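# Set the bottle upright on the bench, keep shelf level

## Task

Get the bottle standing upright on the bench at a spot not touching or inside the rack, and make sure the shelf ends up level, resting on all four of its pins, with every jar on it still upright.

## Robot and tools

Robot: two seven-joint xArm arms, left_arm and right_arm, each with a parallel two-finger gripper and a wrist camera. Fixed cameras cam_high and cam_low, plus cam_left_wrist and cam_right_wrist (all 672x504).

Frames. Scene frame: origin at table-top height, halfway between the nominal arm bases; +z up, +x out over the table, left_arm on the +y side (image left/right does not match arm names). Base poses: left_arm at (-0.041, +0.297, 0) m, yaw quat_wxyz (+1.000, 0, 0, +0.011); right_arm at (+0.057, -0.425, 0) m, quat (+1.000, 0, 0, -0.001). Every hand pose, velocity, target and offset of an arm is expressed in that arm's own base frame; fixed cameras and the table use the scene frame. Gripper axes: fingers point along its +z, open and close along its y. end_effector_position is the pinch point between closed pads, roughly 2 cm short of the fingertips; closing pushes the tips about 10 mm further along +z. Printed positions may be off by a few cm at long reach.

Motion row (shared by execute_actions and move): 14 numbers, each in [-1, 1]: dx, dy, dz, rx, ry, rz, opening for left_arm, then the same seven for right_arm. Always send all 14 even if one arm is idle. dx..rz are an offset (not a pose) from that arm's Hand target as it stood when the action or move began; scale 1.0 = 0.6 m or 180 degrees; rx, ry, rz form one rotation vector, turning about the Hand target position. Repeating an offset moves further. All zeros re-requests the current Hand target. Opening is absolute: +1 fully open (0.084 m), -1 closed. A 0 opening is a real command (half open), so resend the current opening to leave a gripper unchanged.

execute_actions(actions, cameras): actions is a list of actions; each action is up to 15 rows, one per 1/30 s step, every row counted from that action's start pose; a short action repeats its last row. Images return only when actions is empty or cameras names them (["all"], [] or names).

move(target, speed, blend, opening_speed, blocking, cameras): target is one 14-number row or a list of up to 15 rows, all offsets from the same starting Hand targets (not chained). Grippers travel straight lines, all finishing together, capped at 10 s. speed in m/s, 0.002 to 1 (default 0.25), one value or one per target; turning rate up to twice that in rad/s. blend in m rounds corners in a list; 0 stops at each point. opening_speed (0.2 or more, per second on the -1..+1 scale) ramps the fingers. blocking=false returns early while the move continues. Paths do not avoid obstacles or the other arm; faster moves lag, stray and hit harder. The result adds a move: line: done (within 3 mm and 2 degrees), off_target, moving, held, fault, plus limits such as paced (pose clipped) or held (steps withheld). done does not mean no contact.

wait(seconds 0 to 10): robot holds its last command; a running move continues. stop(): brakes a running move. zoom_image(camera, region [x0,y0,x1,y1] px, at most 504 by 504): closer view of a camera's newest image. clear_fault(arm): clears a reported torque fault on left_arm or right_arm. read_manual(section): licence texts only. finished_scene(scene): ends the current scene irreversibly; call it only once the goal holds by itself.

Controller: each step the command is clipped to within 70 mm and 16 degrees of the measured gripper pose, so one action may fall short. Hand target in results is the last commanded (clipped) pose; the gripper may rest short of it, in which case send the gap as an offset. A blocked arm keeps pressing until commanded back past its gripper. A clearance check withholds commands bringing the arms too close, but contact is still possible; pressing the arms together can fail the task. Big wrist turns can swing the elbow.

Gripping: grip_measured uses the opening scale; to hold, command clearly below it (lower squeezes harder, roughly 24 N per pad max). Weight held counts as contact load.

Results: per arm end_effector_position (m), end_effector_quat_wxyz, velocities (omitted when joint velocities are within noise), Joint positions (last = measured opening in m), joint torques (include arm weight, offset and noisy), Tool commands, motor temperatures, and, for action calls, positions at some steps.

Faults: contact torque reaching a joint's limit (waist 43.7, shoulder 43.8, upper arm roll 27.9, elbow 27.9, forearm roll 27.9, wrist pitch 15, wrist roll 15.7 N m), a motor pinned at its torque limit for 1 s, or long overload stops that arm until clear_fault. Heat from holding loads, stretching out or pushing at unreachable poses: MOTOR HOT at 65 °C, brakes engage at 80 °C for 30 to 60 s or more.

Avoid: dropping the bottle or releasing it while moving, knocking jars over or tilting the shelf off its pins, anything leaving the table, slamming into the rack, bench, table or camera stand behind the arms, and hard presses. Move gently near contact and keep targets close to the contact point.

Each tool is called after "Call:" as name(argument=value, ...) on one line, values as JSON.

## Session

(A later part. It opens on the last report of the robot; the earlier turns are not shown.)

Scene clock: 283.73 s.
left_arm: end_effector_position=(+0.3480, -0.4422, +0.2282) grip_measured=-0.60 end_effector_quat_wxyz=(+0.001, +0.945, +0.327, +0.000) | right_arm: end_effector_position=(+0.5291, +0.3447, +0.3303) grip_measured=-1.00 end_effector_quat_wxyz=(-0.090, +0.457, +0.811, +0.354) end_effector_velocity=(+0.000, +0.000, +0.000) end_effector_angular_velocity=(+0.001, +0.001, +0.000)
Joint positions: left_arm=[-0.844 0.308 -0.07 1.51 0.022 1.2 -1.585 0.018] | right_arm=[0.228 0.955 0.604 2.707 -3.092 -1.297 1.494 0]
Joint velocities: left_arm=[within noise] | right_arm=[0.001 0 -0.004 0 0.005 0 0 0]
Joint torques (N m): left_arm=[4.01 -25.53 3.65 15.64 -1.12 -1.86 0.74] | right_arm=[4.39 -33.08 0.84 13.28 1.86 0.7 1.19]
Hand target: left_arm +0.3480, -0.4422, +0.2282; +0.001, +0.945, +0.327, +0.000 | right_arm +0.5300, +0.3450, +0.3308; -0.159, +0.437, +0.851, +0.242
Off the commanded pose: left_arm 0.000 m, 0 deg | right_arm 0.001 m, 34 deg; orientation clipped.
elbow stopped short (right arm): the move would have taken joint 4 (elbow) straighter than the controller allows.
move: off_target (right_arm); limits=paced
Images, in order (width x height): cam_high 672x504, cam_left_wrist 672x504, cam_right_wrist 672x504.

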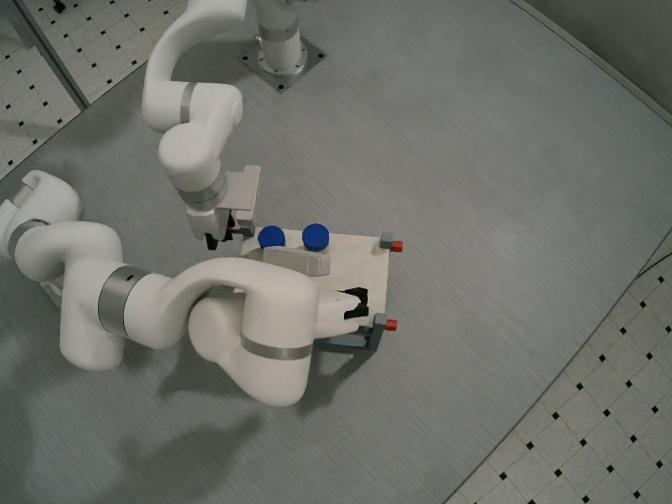

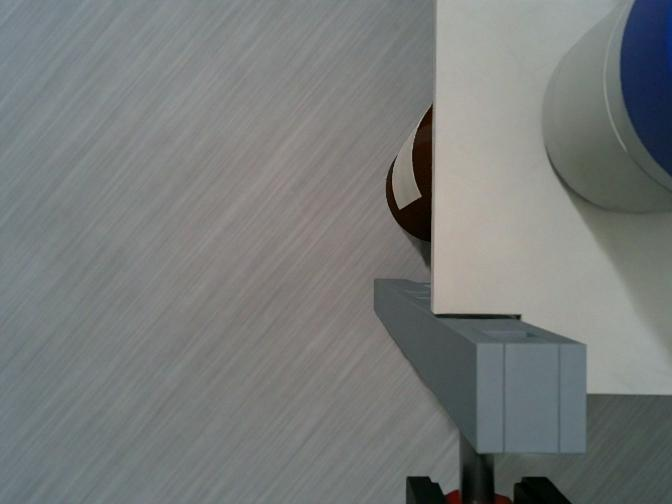

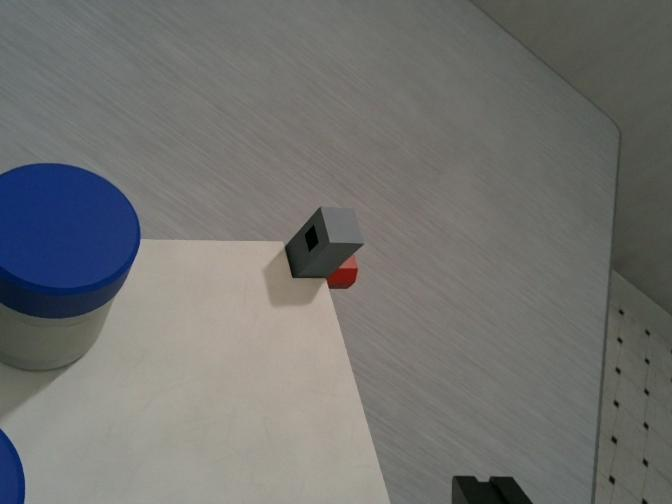

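Call:
move(target=[0,0,0,0,0,0,-0.9,-0.036,-0.008,-0.13,0.0457,-0.0615,-0.044,-1], speed=0.12, cameras=["cam_right_wrist","cam_high","cam_low"])

Call:
zoom_image(camera="cam_low", region=[300, 180, 420, 290])

Scene clock: 293.93 s.
left_arm: end_effector_position=(+0.3480, -0.4422, +0.2282) grip_measured=-0.60 end_effector_quat_wxyz=(+0.001, +0.945, +0.327, +0.000) | right_arm: end_effector_position=(+0.5084, +0.3402, +0.2528) grip_measured=-1.00 end_effector_quat_wxyz=(-0.091, +0.457, +0.811, +0.354)
Joint positions: left_arm=[-0.844 0.308 -0.07 1.51 0.022 1.2 -1.585 0.018] | right_arm=[-0.069 0.725 0.719 1.953 -2.987 -0.873 1.349 0]
Joint torques (N m): left_arm=[4.18 -24.61 3.81 16.69 -1.27 -1.92 0.61] | right_arm=[-3.82 -43.09 6.73 10.15 2.14 0.63 -1.41]
Hand target: left_arm +0.3480, -0.4422, +0.2282; +0.001, +0.945, +0.327, +0.000 | right_arm +0.5084, +0.3402, +0.2528; -0.091, +0.457, +0.811, +0.354
Off the commanded pose: left_arm 0.000 m, 0 deg | right_arm 0.000 m, 0 deg.
move: done
Images, in order (width x height): cam_high 672x504, cam_low 672x504, cam_right_wrist 672x504.

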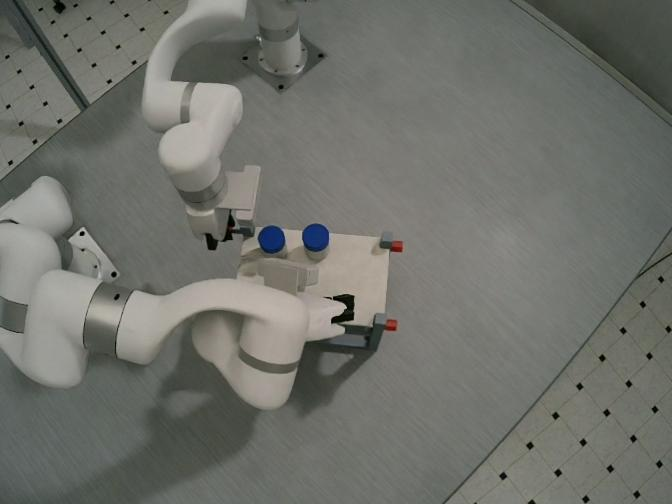

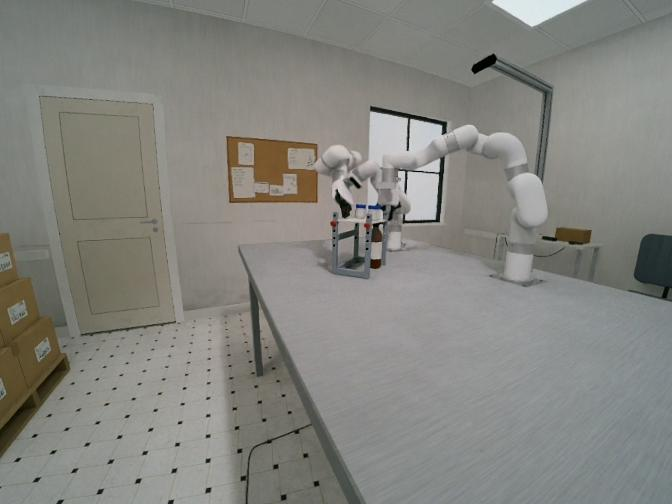

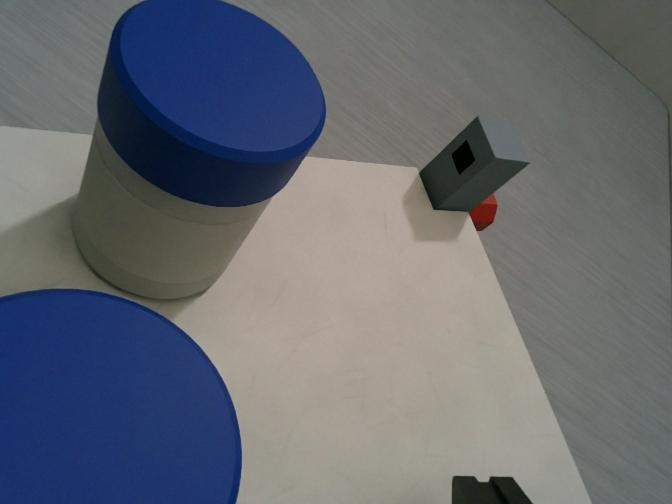

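Scaled by 4.200 from the camera's 672x504 image, which has a finer 960x720 frame.

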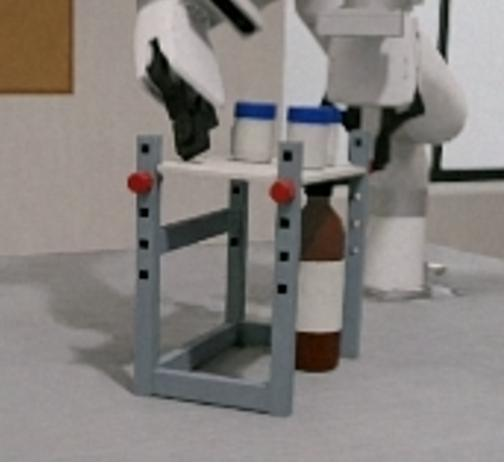

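Call:
move(target=[0,0,0,0,0,0,-0.9,0,0,-0.01,0,0,0,-1], speed=0.03, cameras=["cam_right_wrist","cam_left_wrist","cam_low"])

Call:
zoom_image(camera="cam_low", region=[325, 200, 395, 250])

Scene clock: 301.73 s.
left_arm: end_effector_position=(+0.3480, -0.4422, +0.2282) grip_measured=-0.60 end_effector_quat_wxyz=(+0.001, +0.945, +0.327, +0.000) | right_arm: end_effector_position=(+0.5084, +0.3402, +0.2469) grip_measured=-1.00 end_effector_quat_wxyz=(-0.090, +0.457, +0.811, +0.354)
Joint positions: left_arm=[-0.844 0.308 -0.07 1.51 0.022 1.2 -1.585 0.018] | right_arm=[-0.076 0.728 0.722 1.937 -2.986 -0.858 1.341 0]
Joint torques (N m): left_arm=[3.91 -24.18 3.82 17.84 -1.06 -1.82 0.6] | right_arm=[-3.7 -25.26 6.05 8.54 1.96 0.53 -1.38]
Hand target: left_arm +0.3480, -0.4422, +0.2282; +0.001, +0.945, +0.327, +0.000 | right_arm +0.5084, +0.3402, +0.2468; -0.091, +0.457, +0.811, +0.354
Off the commanded pose: left_arm 0.000 m, 0 deg | right_arm 0.000 m, 0 deg.
move: done
Images, in order (width x height): cam_low 672x504, cam_left_wrist 672x504, cam_right_wrist 672x504.

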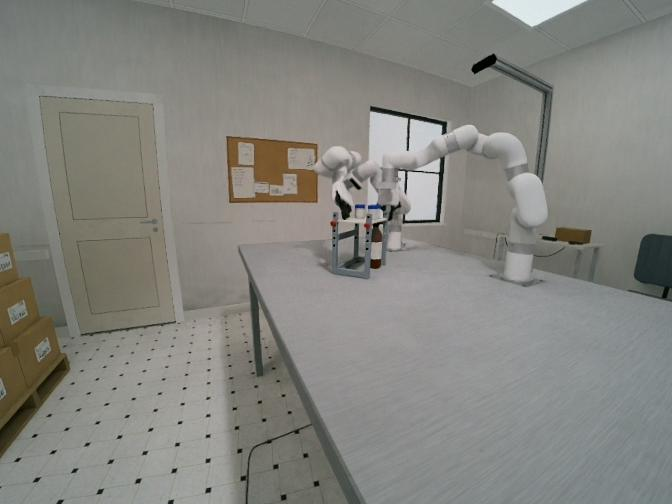

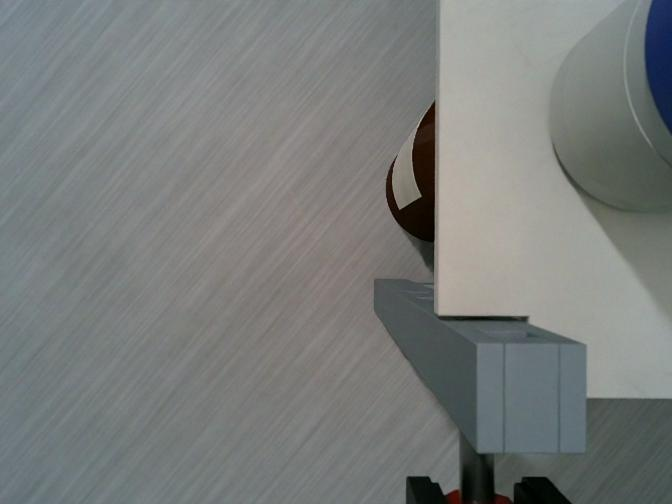

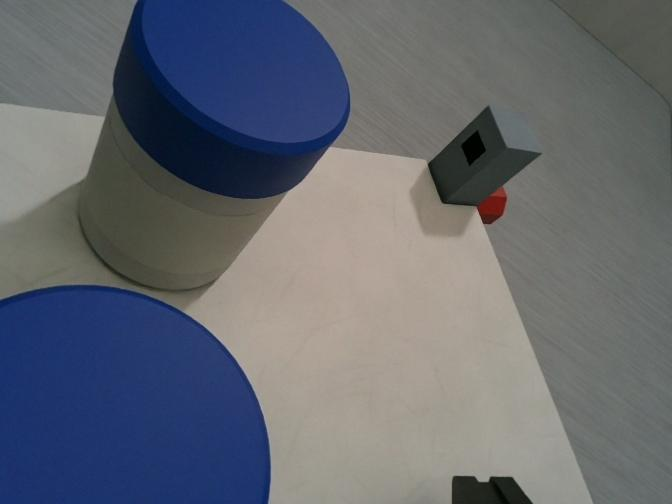

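Scaled by 7.200 from the camera's 672x504 image, which has a finer 960x720 frame.

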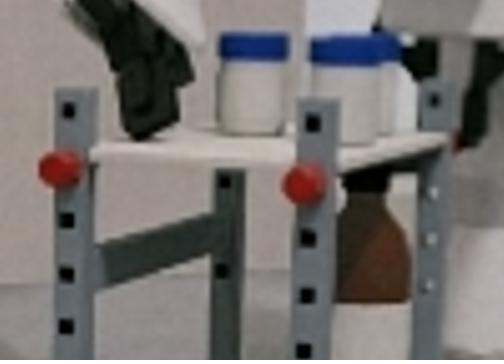

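Call:
move(target=[0,0,0,0,0,0,-0.9,0,0,-0.006,0,0,0,-1], speed=0.03, cameras=["cam_left_wrist","cam_low","cam_right_wrist"])

Call:
zoom_image(camera="cam_low", region=[325, 200, 395, 250])

Scene clock: 308.53 s.
left_arm: end_effector_position=(+0.3480, -0.4422, +0.2282) grip_measured=-0.60 end_effector_quat_wxyz=(+0.001, +0.945, +0.327, +0.000) | right_arm: end_effector_position=(+0.5086, +0.3403, +0.2440) grip_measured=-1.00 end_effector_quat_wxyz=(-0.090, +0.457, +0.811, +0.354)
Joint positions: left_arm=[-0.844 0.308 -0.07 1.51 0.022 1.2 -1.585 0.018] | right_arm=[-0.079 0.729 0.723 1.929 -2.985 -0.849 1.336 0]
Joint torques (N m): left_arm=[3.76 -22.97 3.77 18.85 -1.18 -1.83 0.39] | right_arm=[-2.55 5.89 -4.76 -11.73 -3.13 0.61 -1.23]
Hand target: left_arm +0.3480, -0.4422, +0.2282; +0.001, +0.945, +0.327, +0.000 | right_arm +0.5084, +0.3402, +0.2432; -0.091, +0.457, +0.811, +0.354
Off the commanded pose: left_arm 0.000 m, 0 deg | right_arm 0.001 m, 0 deg.
move: done
Images, in order (width x height): cam_low 672x504, cam_left_wrist 672x504, cam_right_wrist 672x504.

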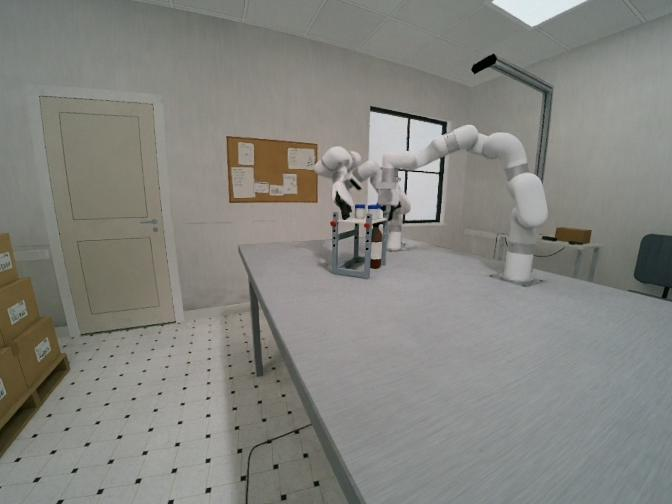

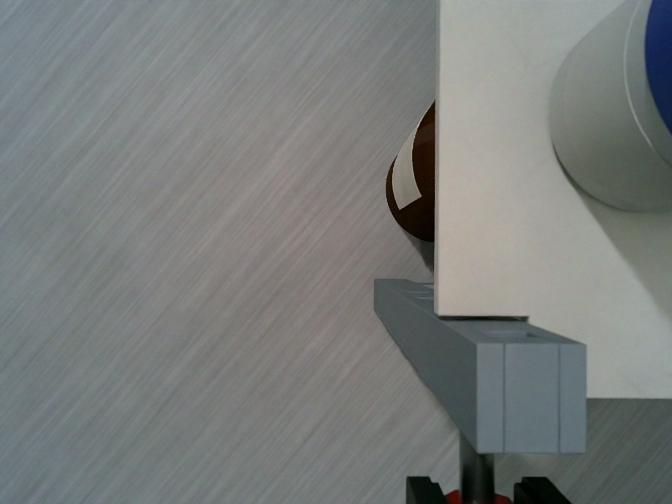

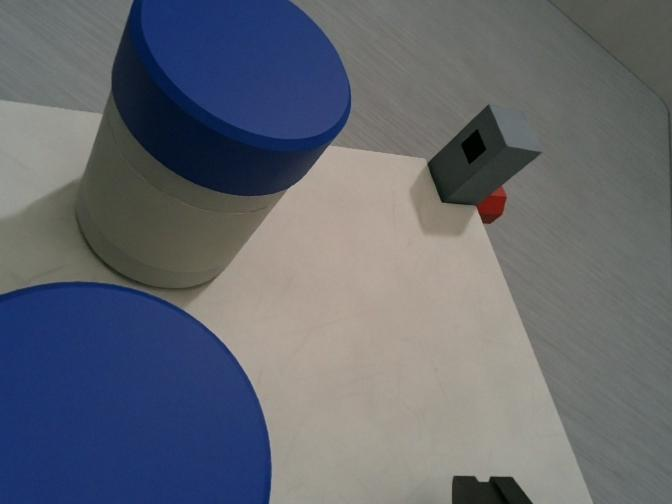

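Scaled by 7.200 from the camera's 672x504 image, which has a finer 960x720 frame.

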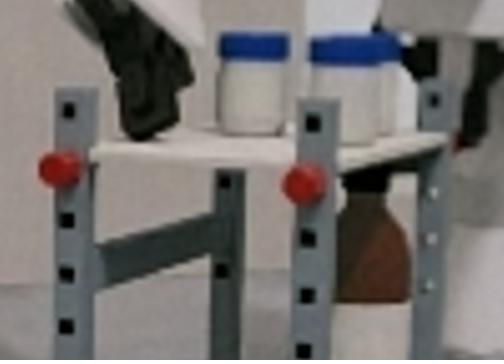

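Call:
move(target=[[0,0,0,0,0,0,-0.9,0,0,0.0036,0,0,0,-1],[0.021,0.0165,0,0,0,0,-0.9,0,0,0.0036,0,0,0,-1]], speed=0.03, cameras=["cam_left_wrist","cam_high"])

Scene clock: 313.80 s.
left_arm: end_effector_position=(+0.3605, -0.4324, +0.2282) grip_measured=-0.60 end_effector_quat_wxyz=(+0.001, +0.945, +0.327, +0.000) | right_arm: end_effector_position=(+0.5084, +0.3402, +0.2453) grip_measured=-1.00 end_effector_quat_wxyz=(-0.091, +0.457, +0.811, +0.354)
Joint positions: left_arm=[-0.824 0.308 -0.061 1.511 0.019 1.201 -1.554 0.018] | right_arm=[-0.077 0.728 0.722 1.933 -2.986 -0.854 1.339 0]
Joint torques (N m): left_arm=[4.89 -20.21 4.65 22.5 -1.01 -3.05 0.66] | right_arm=[3.89 -23.89 0.24 1.92 -2.31 -3.02 1.75]
Hand target: left_arm +0.3606, -0.4323, +0.2282; +0.001, +0.945, +0.327, +0.000 | right_arm +0.5084, +0.3402, +0.2453; -0.091, +0.457, +0.811, +0.354
Off the commanded pose: left_arm 0.000 m, 0 deg | right_arm 0.000 m, 0 deg.
move: done
Images, in order (width x height): cam_high 672x504, cam_left_wrist 672x504.

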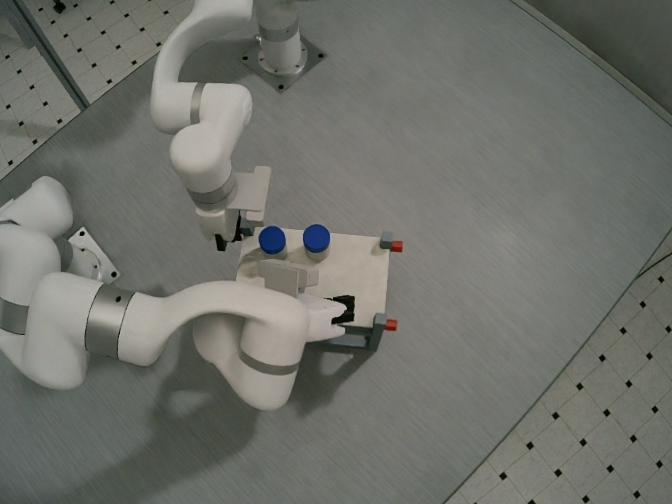

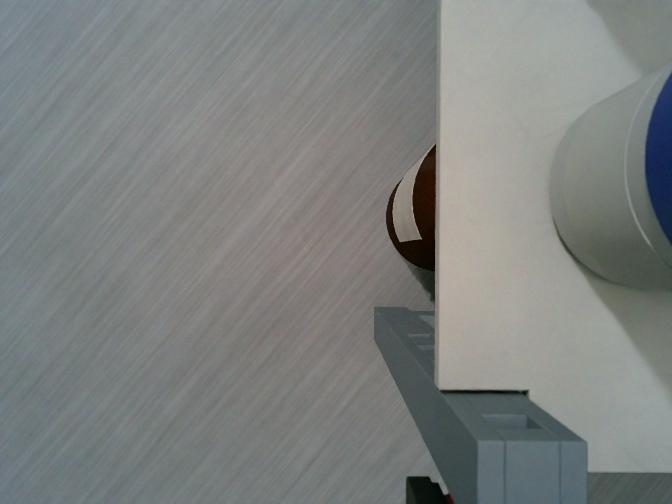

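Call:
move(target=[[0,0,0,0,0,0,-0.1,0,0,0,0,0,0,-1],[-0.0786,-0.0618,0,0,0,0,-1,0,0,0.05,0,0,0,-1],[-0.0275,-0.0216,-0.002,0,0,0,-1,0,0,0.1,0,0,0,-1]], speed=0.08, cameras=["cam_left_wrist","cam_right_wrist"])

Scene clock: 321.93 s.
left_arm: end_effector_position=(+0.3441, -0.4453, +0.2270) grip_measured=-1.00 end_effector_quat_wxyz=(+0.001, +0.945, +0.327, +0.000) | right_arm: end_effector_position=(+0.5084, +0.3402, +0.3053) grip_measured=-1.00 end_effector_quat_wxyz=(-0.091, +0.457, +0.811, +0.354)
Joint positions: left_arm=[-0.85 0.308 -0.074 1.507 0.024 1.197 -1.594 0] | right_arm=[0.002 0.719 0.689 2.134 -3.007 -1.02 1.424 0]
Joint torques (N m): left_arm=[3.76 -24.49 2.39 11.96 -1.62 -2.28 0.54] | right_arm=[3.95 -28.86 2.71 16.32 -0.57 -1.21 1.62]
Hand target: left_arm +0.3441, -0.4453, +0.2270; +0.001, +0.945, +0.327, +0.000 | right_arm +0.5084, +0.3402, +0.3053; -0.091, +0.457, +0.811, +0.354
Off the commanded pose: left_arm 0.000 m, 0 deg | right_arm 0.000 m, 0 deg.
move: done
Images, in order (width x height): cam_left_wrist 672x504, cam_right_wrist 672x504.

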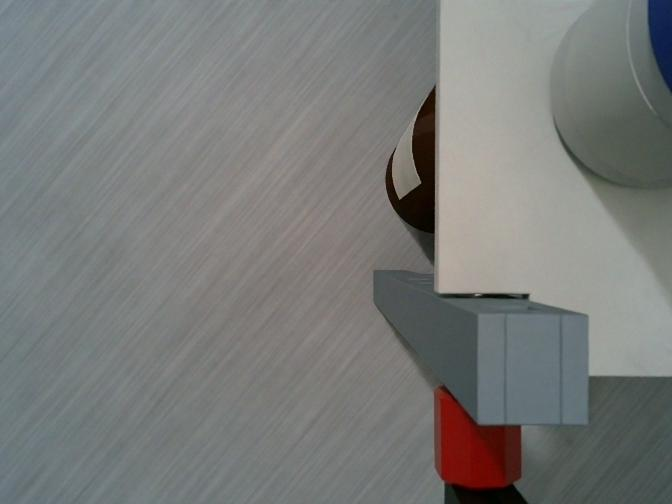

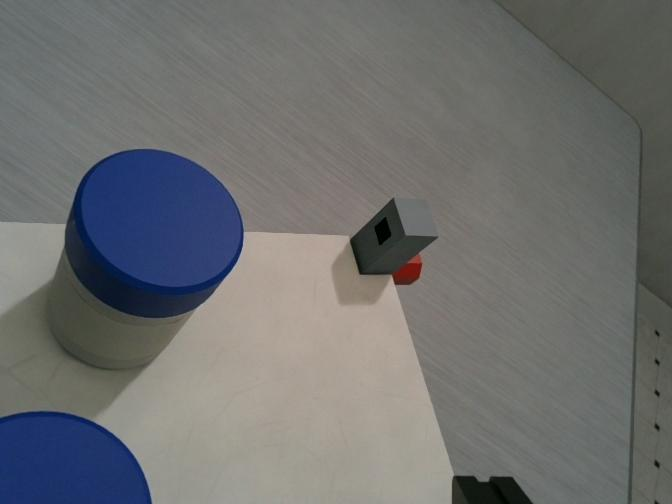

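Call:
move(target=[[-0.083,0,0.083,0,0,0,-1,0,-0.05,0.19,0,0,0,-1],[-0.1235,0.3755,0.088,-0.065,-0.540,-0.385,0.57,-0.16,-0.35,0.19,0.223,0.2014,-0.0477,-1],[0.0365,0.2455,-0.2117,-0.065,-0.540,-0.385,0.57,-0.2915,-0.434,-0.2075,0.223,0.2014,-0.0477,0]], speed=0.35, blend=[0.02,0.04,0], cameras=["all"])

Scene clock: 353.07 s.
left_arm: end_effector_position=(+0.2700, -0.2231, +0.2786) grip_measured=-1.00 end_effector_quat_wxyz=(+0.182, +0.785, -0.275, +0.525) | right_arm: end_effector_position=(+0.4124, +0.1302, +0.4193) grip_measured=-1.00 end_effector_quat_wxyz=(-0.456, +0.541, +0.540, +0.455)
Joint positions: left_arm=[-0.801 -1.013 0.456 0.17 2.225 0.046 -1.821 0] | right_arm=[-1.032 0.624 1.088 1.501 -2.258 -1.35 1.266 0]
Joint torques (N m): left_arm=[2.9 4.5 -6.09 17 -3.12 -1.17 0.66] | right_arm=[-3.99 -21.84 8.18 8.41 2.5 -1.53 -1.53]
Hand target: left_arm +0.2700, -0.2231, +0.2786; +0.182, +0.785, -0.275, +0.525 (not the last commanded pose) | right_arm +0.4124, +0.1302, +0.4193; -0.456, +0.541, +0.540, +0.455 (not the last commanded pose)
Tool commands: left_gripper/opening=-1.0 right_gripper/opening=-1.0
Off the commanded pose: left_arm 0.216 m, 26 deg; orientation clipped | right_arm 0.256 m, 0 deg.
move: held (left_arm; a check stopped the path), off_target (right_arm); path passed 1 of 3 targets; target 2's new opening was not sent; target 3's new opening was not sent; limits=paced,held
pose unreachable (left arm): on one or more control steps of this call, first in action 0 (counted from 0), this arm could not follow its commanded pose, so it was not sent that pose on those steps. It may still have moved: this result reports where it is.
cause: moving toward the commanded pose would bring two parts of the arm too close to each other (joints 3 (upper arm roll) to 5 (forearm roll) lie between them).

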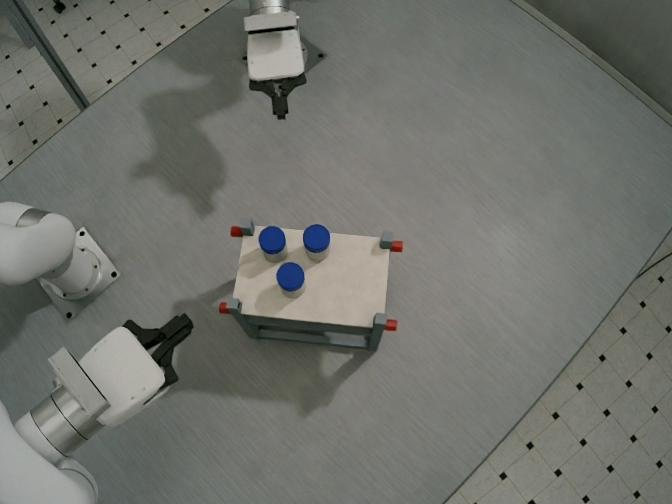

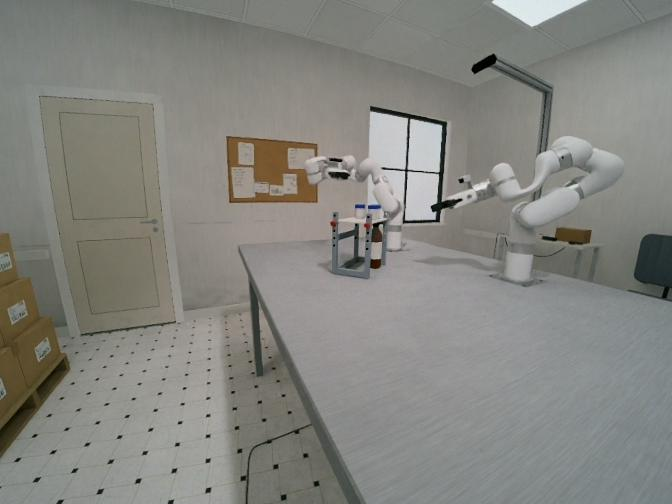

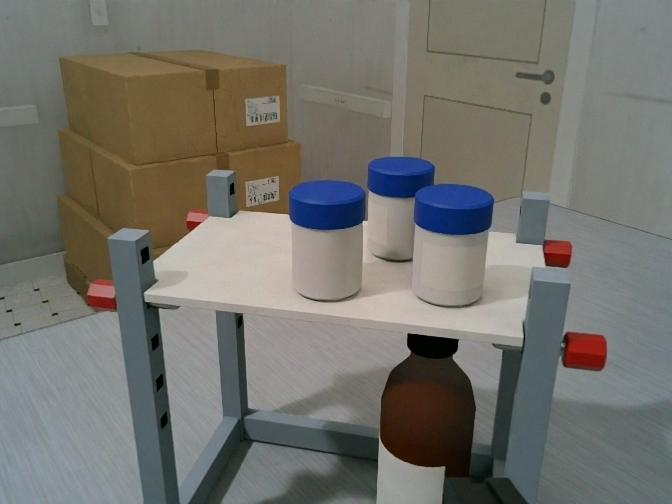

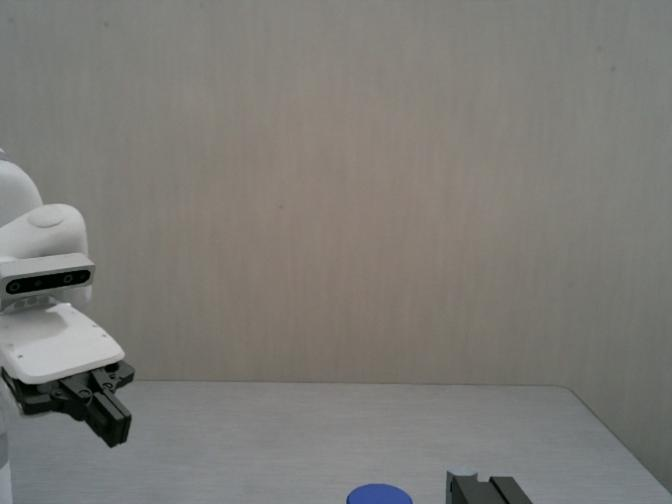

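Call:
move(target=[0.05,0.0,-0.16,-0.0892,-0.0873,-0.0729,0.57,0,0,0,0,0,0,0], speed=0.2, cameras=["cam_left_wrist","cam_high"])

Scene clock: 359.87 s.
left_arm: end_effector_position=(+0.2717, -0.2233, +0.2719) grip_measured=+0.56 end_effector_quat_wxyz=(+0.187, +0.779, -0.278, +0.530) | right_arm: end_effector_position=(+0.4124, +0.1302, +0.4193) grip_measured=-0.01 end_effector_quat_wxyz=(-0.456, +0.541, +0.540, +0.455)
Joint positions: left_arm=[-0.88 -1.028 0.539 0.159 2.312 0.105 -1.852 0.068] | right_arm=[-1.032 0.624 1.088 1.501 -2.258 -1.35 1.266 0.044]
Joint torques (N m): left_arm=[3.17 4.71 -7.32 16.56 -3.18 -0.99 0.61] | right_arm=[-3.83 -31.3 7.88 8.4 1.31 -0.94 -1.09]
Hand target: left_arm +0.2717, -0.2233, +0.2719; +0.187, +0.779, -0.278, +0.530 (not the last commanded pose) | right_arm +0.4124, +0.1302, +0.4193; -0.456, +0.541, +0.540, +0.455
Off the commanded pose: left_arm 0.094 m, 25 deg | right_arm 0.000 m, 0 deg.
move: held (left_arm; a check stopped the path); limits=held
pose unreachable (left arm): on one or more control steps of this call, first in action 0 (counted from 0), this arm could not follow its commanded pose, so it was not sent that pose on those steps. It may still have moved: this result reports where it is.
cause: moving toward the commanded pose would bring two parts of the arm too close to each other (joints 3 (upper arm roll) to 5 (forearm roll) lie between them).
Images, in order (width x height): cam_high 672x504, cam_left_wrist 672x504.

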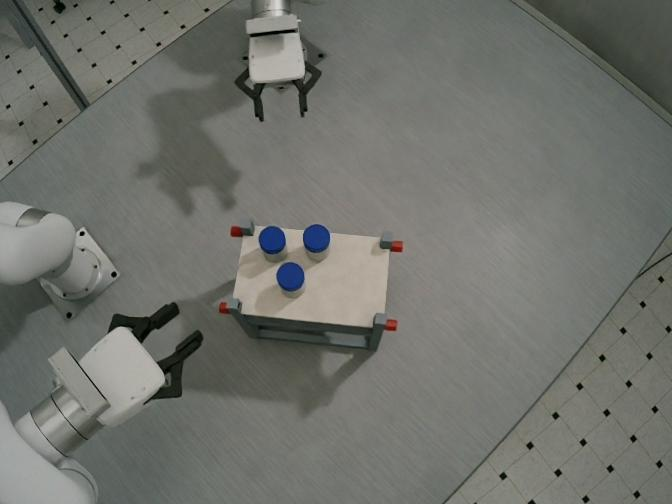

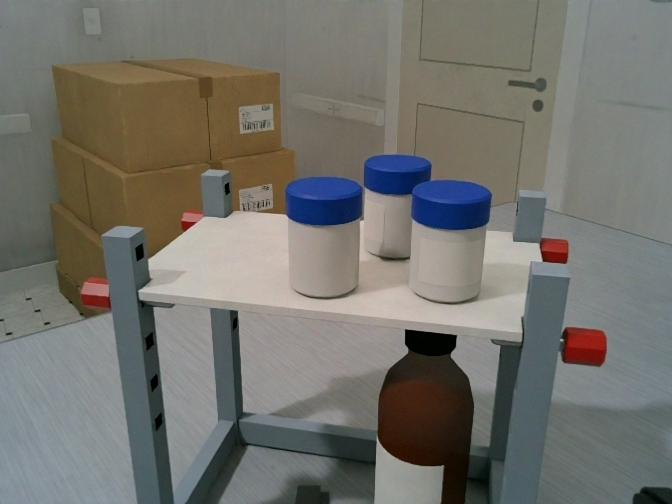

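Call:
move(target=[0.037,-0.3695,0.02,0.0025,0.407,0.3748,0.57,0,0,0,0,0,0,0], speed=0.4)

Scene clock: 369.97 s.
left_arm: end_effector_position=(+0.2939, -0.4450, +0.2839) grip_measured=+0.56 end_effector_quat_wxyz=(+0.000, +0.945, +0.327, +0.000) | right_arm: end_effector_position=(+0.4124, +0.1302, +0.4193) grip_measured=-0.01 end_effector_quat_wxyz=(-0.456, +0.541, +0.540, +0.455)
Joint positions: left_arm=[-1.075 0.189 0.099 1.509 -0.02 1.321 -1.64 0.068] | right_arm=[-1.032 0.624 1.088 1.501 -2.258 -1.35 1.266 0.044]
Joint torques (N m): left_arm=[3.55 -16.11 3.44 18.47 -1.57 -0.37 -1.15] | right_arm=[-1.72 -30.98 6.24 8.5 1.15 -0.27 -0.99]
Hand target: left_arm +0.2939, -0.4450, +0.2839; +0.000, +0.945, +0.327, +0.000 | right_arm +0.4124, +0.1302, +0.4193; -0.456, +0.541, +0.540, +0.455
Off the commanded pose: left_arm 0.000 m, 0 deg | right_arm 0.000 m, 0 deg.
move: done

Call:
move(target=[0.01,0.325,0.08,0,0,-0.5,0.57,0,0,0,0,0,0,0], speed=0.4)

Call:
move(target=[0.08,-0.05,-0.2,-0.393,-0.309,0,0.57,0,0,0,0,0,0,0], speed=0.4, cameras=["cam_left_wrist","cam_high"])

Scene clock: 378.17 s.
left_arm: end_effector_position=(+0.2999, -0.2500, +0.3319) grip_measured=+0.56 end_effector_quat_wxyz=(+0.000, +0.899, -0.437, +0.000) | right_arm: end_effector_position=(+0.4124, +0.1302, +0.4193) grip_measured=-0.01 end_effector_quat_wxyz=(-0.456, +0.541, +0.540, +0.455)
Joint positions: left_arm=[-0.994 -0.31 0.251 1.11 0.077 1.412 0.138 0.068] | right_arm=[-1.032 0.624 1.088 1.501 -2.258 -1.35 1.266 0.044]
Joint torques (N m): left_arm=[-3.43 -14.95 1.43 11.6 -0.87 -0.38 0.65] | right_arm=[0.29 -30.62 5.98 8.65 1.09 -0.04 -0.7]
Hand target: left_arm +0.2999, -0.2500, +0.3319; +0.000, +0.899, -0.437, +0.000 | right_arm +0.4124, +0.1302, +0.4193; -0.456, +0.541, +0.540, +0.455
Off the commanded pose: left_arm 0.000 m, 0 deg | right_arm 0.000 m, 0 deg.
move: done

Scene clock: 382.93 s.
left_arm: end_effector_position=(+0.3480, -0.2800, +0.2121) grip_measured=+0.56 end_effector_quat_wxyz=(+0.309, +0.637, -0.309, +0.635) | right_arm: end_effector_position=(+0.4124, +0.1302, +0.4193) grip_measured=-0.01 end_effector_quat_wxyz=(-0.456, +0.541, +0.540, +0.455)
Joint positions: left_arm=[-0.175 0.569 -0.253 0.338 0.513 -1.691 0.224 0.068] | right_arm=[-1.032 0.624 1.088 1.501 -2.258 -1.35 1.266 0.044]
Joint torques (N m): left_arm=[3.4 -10.47 -6.74 6.1 1.8 -2.21 0.63] | right_arm=[1.97 -30.15 6.13 8.98 1.16 -0.09 -0.57]
Hand target: left_arm +0.3479, -0.2800, +0.2119; +0.309, +0.636, -0.309, +0.636 | right_arm +0.4124, +0.1302, +0.4193; -0.456, +0.541, +0.540, +0.455
Off the commanded pose: left_arm 0.000 m, 0 deg | right_arm 0.000 m, 0 deg.
joint sent to its limit (left arm) — joint 6 (wrist pitch), lower limit. The joint targets still meet the commanded pose.
move: done; limits=paced
Images, in order (width x height): cam_high 672x504, cam_left_wrist 672x504.

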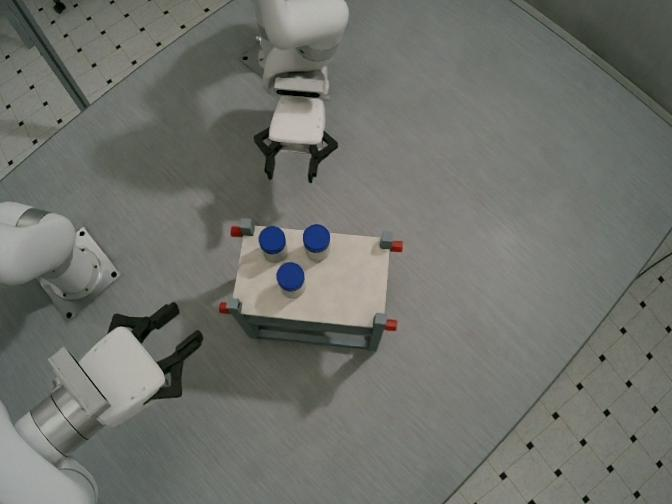

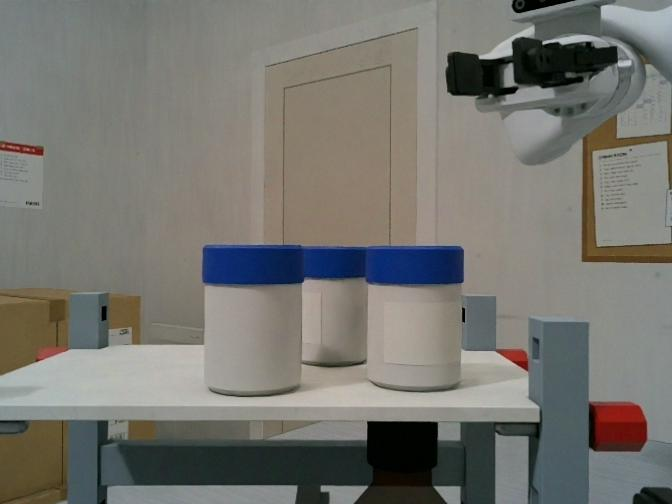

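Call:
move(target=[0.098,-0.0043,-0.17,0,0,-0.111,0.5,0,0,0,0,0,0,0], speed=0.25, cameras=["cam_left_wrist"])

Scene clock: 409.30 s.
left_arm: end_effector_position=(+0.4119, -0.2823, +0.1349) grip_measured=+0.49 end_effector_quat_wxyz=(+0.398, +0.561, -0.422, +0.590) | right_arm: end_effector_position=(+0.4124, +0.1302, +0.4193) grip_measured=-0.01 end_effector_quat_wxyz=(-0.456, +0.541, +0.540, +0.455)
Joint positions: left_arm=[-0.094 0.929 -0.043 0.889 1.118 -1.572 0.103 0.065] | right_arm=[-1.032 0.624 1.088 1.501 -2.258 -1.35 1.266 0.044]
Joint torques (N m): left_arm=[0.14 -25.09 -3.37 3.29 -0.27 -1.46 -0.14] | right_arm=[3.16 -29.81 6.23 8.94 1.25 -0.12 -0.4]
Motor temperatures (°C): left_arm=[35 41 38 42 31 39 36] | right_arm=[36 38 35 42 37 37 36]
Hand target: left_arm +0.4119, -0.2823, +0.1349; +0.398, +0.561, -0.422, +0.590 (not the last commanded pose) | right_arm +0.4124, +0.1302, +0.4193; -0.456, +0.541, +0.540, +0.455
Tool commands: left_gripper/opening=+0.5 right_gripper/opening=+0.0
Off the commanded pose: left_arm 0.026 m, 3 deg | right_arm 0.000 m, 0 deg.
TORQUE FAULT: the external load on joint 2 (shoulder) of the left arm reached its load limit, and that arm stopped. The contact can be on any part of that arm beyond that joint, not only on its tool. A torque fault puts only its own arm into a fault stop. That arm's remaining commands of this call were not run. The hold on joint 2 (shoulder) of that arm was moved back by the arm itself, up to 3 degrees, as the stop began. That arm is still stopped at the end of this call. While its stop runs, that arm, its gripper or tool too, takes no new command.
CLEAR FAULT: the left arm stays stopped (state 4) until you call clear_fault(arm="left_arm").
End effector pose when the fault began: left_arm: position (+0.4044, -0.2816, +0.1126), quat_wxyz (+0.407, +0.577, -0.413, +0.575)
Joint positions when the fault began: left_arm=[-0.094 0.98 -0.043 0.888 1.117 -1.572 0.103 0.065]
move: fault (left_arm)
Images, in order (width x height): cam_left_wrist 672x504.

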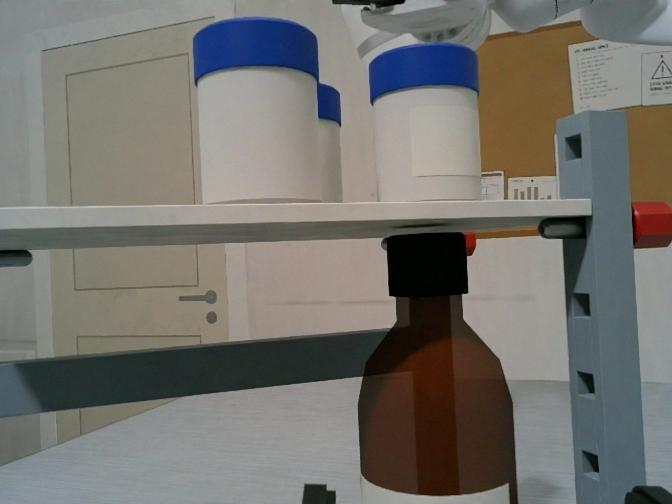

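Call:
clear_fault(arm="left_arm")

Call:
move(target=[-0.0082,-0.0005,0.004,-0.001,0.017,-0.005,0.5,0,0,0,0,0,0,0], speed=0.1, cameras=["cam_left_wrist","cam_high"])

Scene clock: 418.77 s.
left_arm: end_effector_position=(+0.4119, -0.2823, +0.1349) grip_measured=+0.49 end_effector_quat_wxyz=(+0.398, +0.561, -0.422, +0.590) | right_arm: end_effector_position=(+0.4124, +0.1302, +0.4193) grip_measured=-0.01 end_effector_quat_wxyz=(-0.456, +0.541, +0.540, +0.455)
Joint positions: left_arm=[-0.094 0.929 -0.043 0.889 1.118 -1.572 0.103 0.065] | right_arm=[-1.032 0.624 1.088 1.501 -2.258 -1.35 1.266 0.044]
Joint torques (N m): left_arm=[0.1 -24.55 -3.46 3.42 -0.13 -1.79 -0.23] | right_arm=[3.34 -29.19 6.07 9.19 1.26 -0.08 -0.05]
Hand target: left_arm +0.4119, -0.2823, +0.1349; +0.398, +0.561, -0.422, +0.590 (not the last commanded pose) | right_arm +0.4124, +0.1302, +0.4193; -0.456, +0.541, +0.540, +0.455
Tool commands: left_gripper/opening=+0.5 right_gripper/opening=+0.0
Off the commanded pose: left_arm 0.026 m, 3 deg | right_arm 0.000 m, 0 deg.
TORQUE FAULT, CONTINUED: the left arm's stop, for the torque fault of joint 2 (shoulder) that an earlier result reported, is over. The call counts as one of the actions that you can send in this scene. The hold on joint 2 (shoulder) of that arm was moved back by the arm itself, up to 3 degrees, as the stop began. That arm's target is now where it stood when the stop ended, not its last command. That arm's gripper keeps its grip as last carried out, and that arm accepts commands again: back off and push less far.
CLEAR FAULT: your call cleared the left arm's torque fault. If a joint's load stays at its limit, that arm stops again at once.

Scene clock: 419.60 s.
left_arm: end_effector_position=(+0.4070, -0.2826, +0.1373) grip_measured=+0.49 end_effector_quat_wxyz=(+0.415, +0.572, -0.415, +0.573) | right_arm: end_effector_position=(+0.4124, +0.1302, +0.4193) grip_measured=-0.01 end_effector_quat_wxyz=(-0.456, +0.541, +0.540, +0.455)
Joint positions: left_arm=[-0.09 0.907 -0.042 0.871 1.137 -1.557 0.047 0.065] | right_arm=[-1.032 0.624 1.088 1.501 -2.258 -1.35 1.266 0.044]
Joint torques (N m): left_arm=[3.18 -24.84 -0.32 0.61 1.23 -0.51 -0.99] | right_arm=[3.03 -29.19 6.01 9.23 1.45 -0.13 0]
Hand target: left_arm +0.4070, -0.2826, +0.1373; +0.415, +0.572, -0.415, +0.573 | right_arm +0.4124, +0.1302, +0.4193; -0.456, +0.541, +0.540, +0.455
Off the commanded pose: left_arm 0.000 m, 0 deg | right_arm 0.000 m, 0 deg.
move: done
Images, in order (width x height): cam_high 672x504, cam_left_wrist 672x504.

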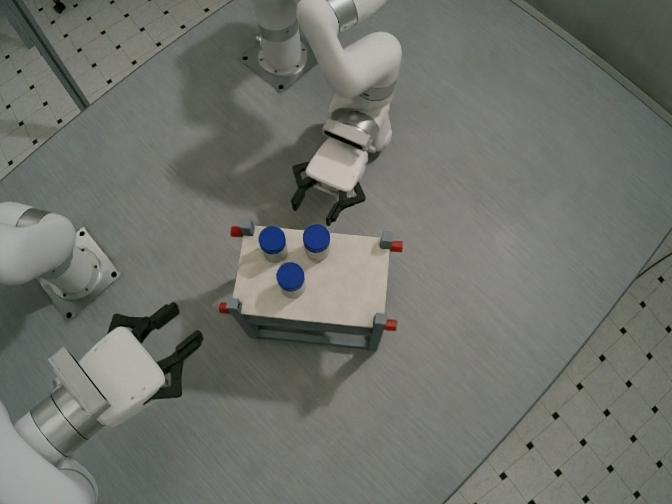

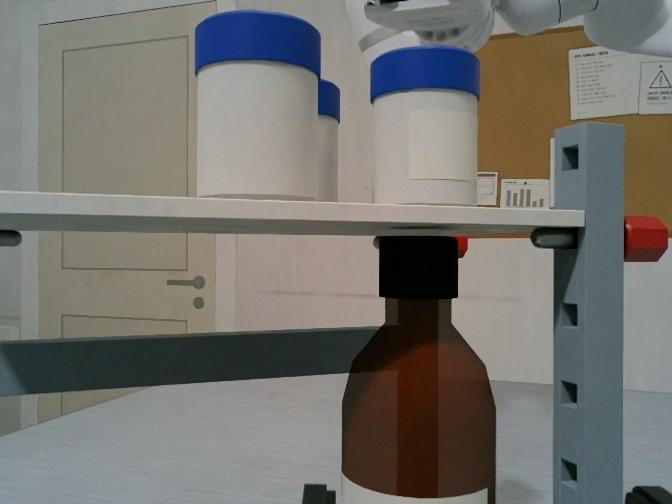

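Call:
move(target=[0.0603,-0.1837,-0.004,0,0,0,0.5,0,0,0,0,0,0,0], speed=0.08, cameras=["cam_left_wrist","cam_high"])

Scene clock: 429.57 s.
left_arm: end_effector_position=(+0.4432, -0.3928, +0.1349) grip_measured=+0.49 end_effector_quat_wxyz=(+0.415, +0.572, -0.415, +0.573) | right_arm: end_effector_position=(+0.4124, +0.1302, +0.4193) grip_measured=-0.01 end_effector_quat_wxyz=(-0.456, +0.541, +0.540, +0.455)
Joint positions: left_arm=[-0.221 0.991 -0.177 1.119 0.948 -1.373 -0.022 0.065] | right_arm=[-1.032 0.624 1.088 1.501 -2.258 -1.35 1.266 0.044]
Joint torques (N m): left_arm=[-2.77 -19.18 -9.8 9.78 -1.92 -0.74 -1.15] | right_arm=[2.99 -29.16 6.07 9.5 1.6 -0.06 0.15]
Hand target: left_arm +0.4432, -0.3928, +0.1349; +0.415, +0.572, -0.415, +0.573 | right_arm +0.4124, +0.1302, +0.4193; -0.456, +0.541, +0.540, +0.455
Off the commanded pose: left_arm 0.000 m, 0 deg | right_arm 0.000 m, 0 deg.
move: done
Images, in order (width x height): cam_high 672x504, cam_left_wrist 672x504.

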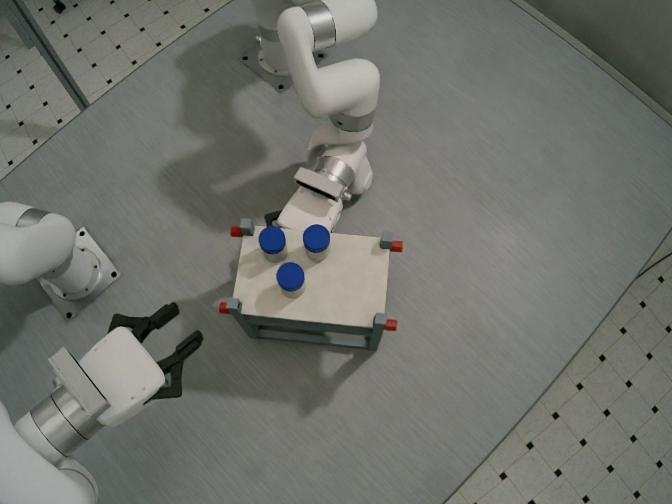

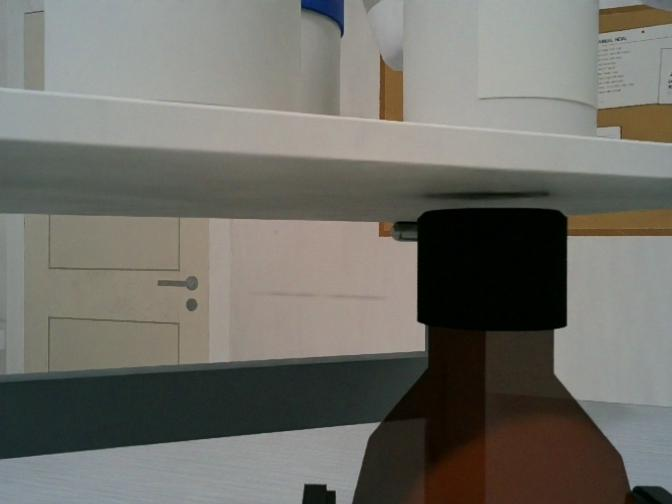

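Call:
move(target=[[0,0,0,0,0,0,-0.1,0,0,0,0,0,0,0],[0,0,0.002,0,0,0,-0.1,0,0,0,0,0,0,0],[-0.068,0.206,0.002,0,0,0,-0.1,0,0,0,0,0,0,0]], speed=0.08, opening_speed=0.6, cameras=["cam_left_wrist","cam_high","cam_low"])

Scene clock: 436.57 s.
left_arm: end_effector_position=(+0.4024, -0.2692, +0.1361) grip_measured=+0.38 end_effector_quat_wxyz=(+0.415, +0.572, -0.415, +0.573) | right_arm: end_effector_position=(+0.4124, +0.1302, +0.4193) grip_measured=-0.01 end_effector_quat_wxyz=(-0.456, +0.541, +0.540, +0.455)
Joint positions: left_arm=[-0.074 0.906 -0.022 0.851 1.166 -1.577 0.058 0.06] | right_arm=[-1.032 0.624 1.088 1.501 -2.258 -1.35 1.266 0.044]
Joint torques (N m): left_arm=[3.2 -25.86 -1.08 1.25 1.34 -3.44 0.74] | right_arm=[3.22 -29.08 5.91 9.59 1.76 -0.24 0.36]
Hand target: left_arm +0.4024, -0.2692, +0.1361; +0.415, +0.572, -0.415, +0.573 | right_arm +0.4124, +0.1302, +0.4193; -0.456, +0.541, +0.540, +0.455
Off the commanded pose: left_arm 0.000 m, 0 deg | right_arm 0.000 m, 0 deg.
move: done
Images, in order (width x height): cam_high 672x504, cam_low 672x504, cam_left_wrist 672x504.

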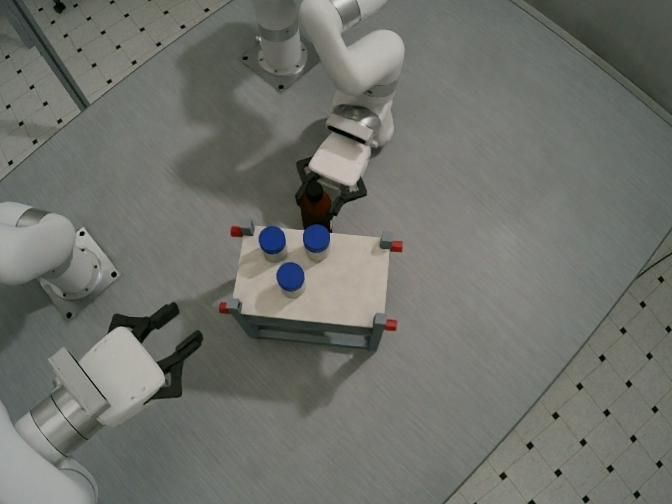

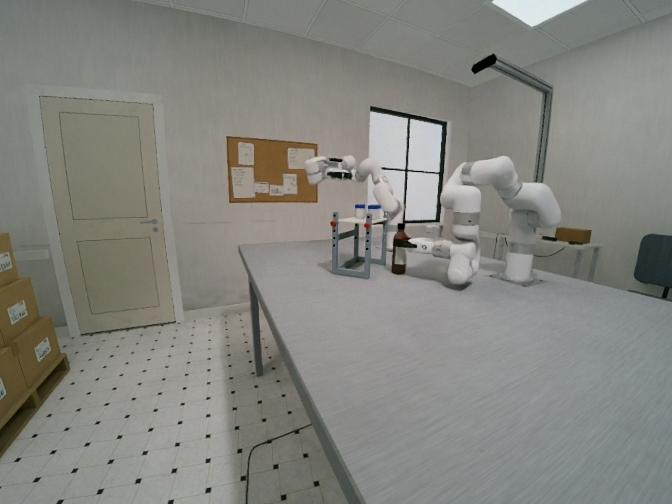

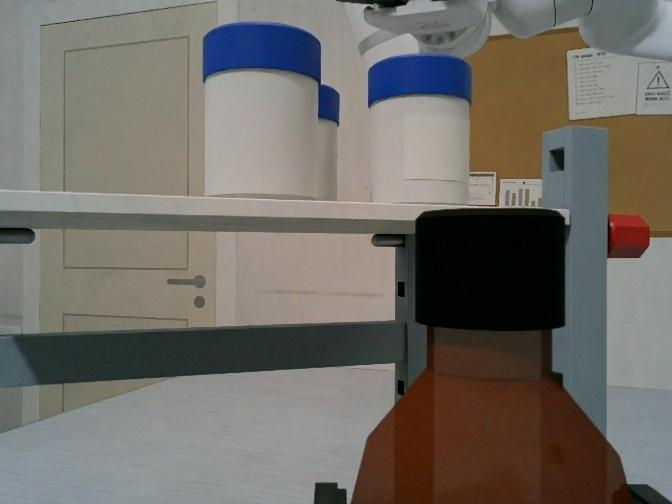

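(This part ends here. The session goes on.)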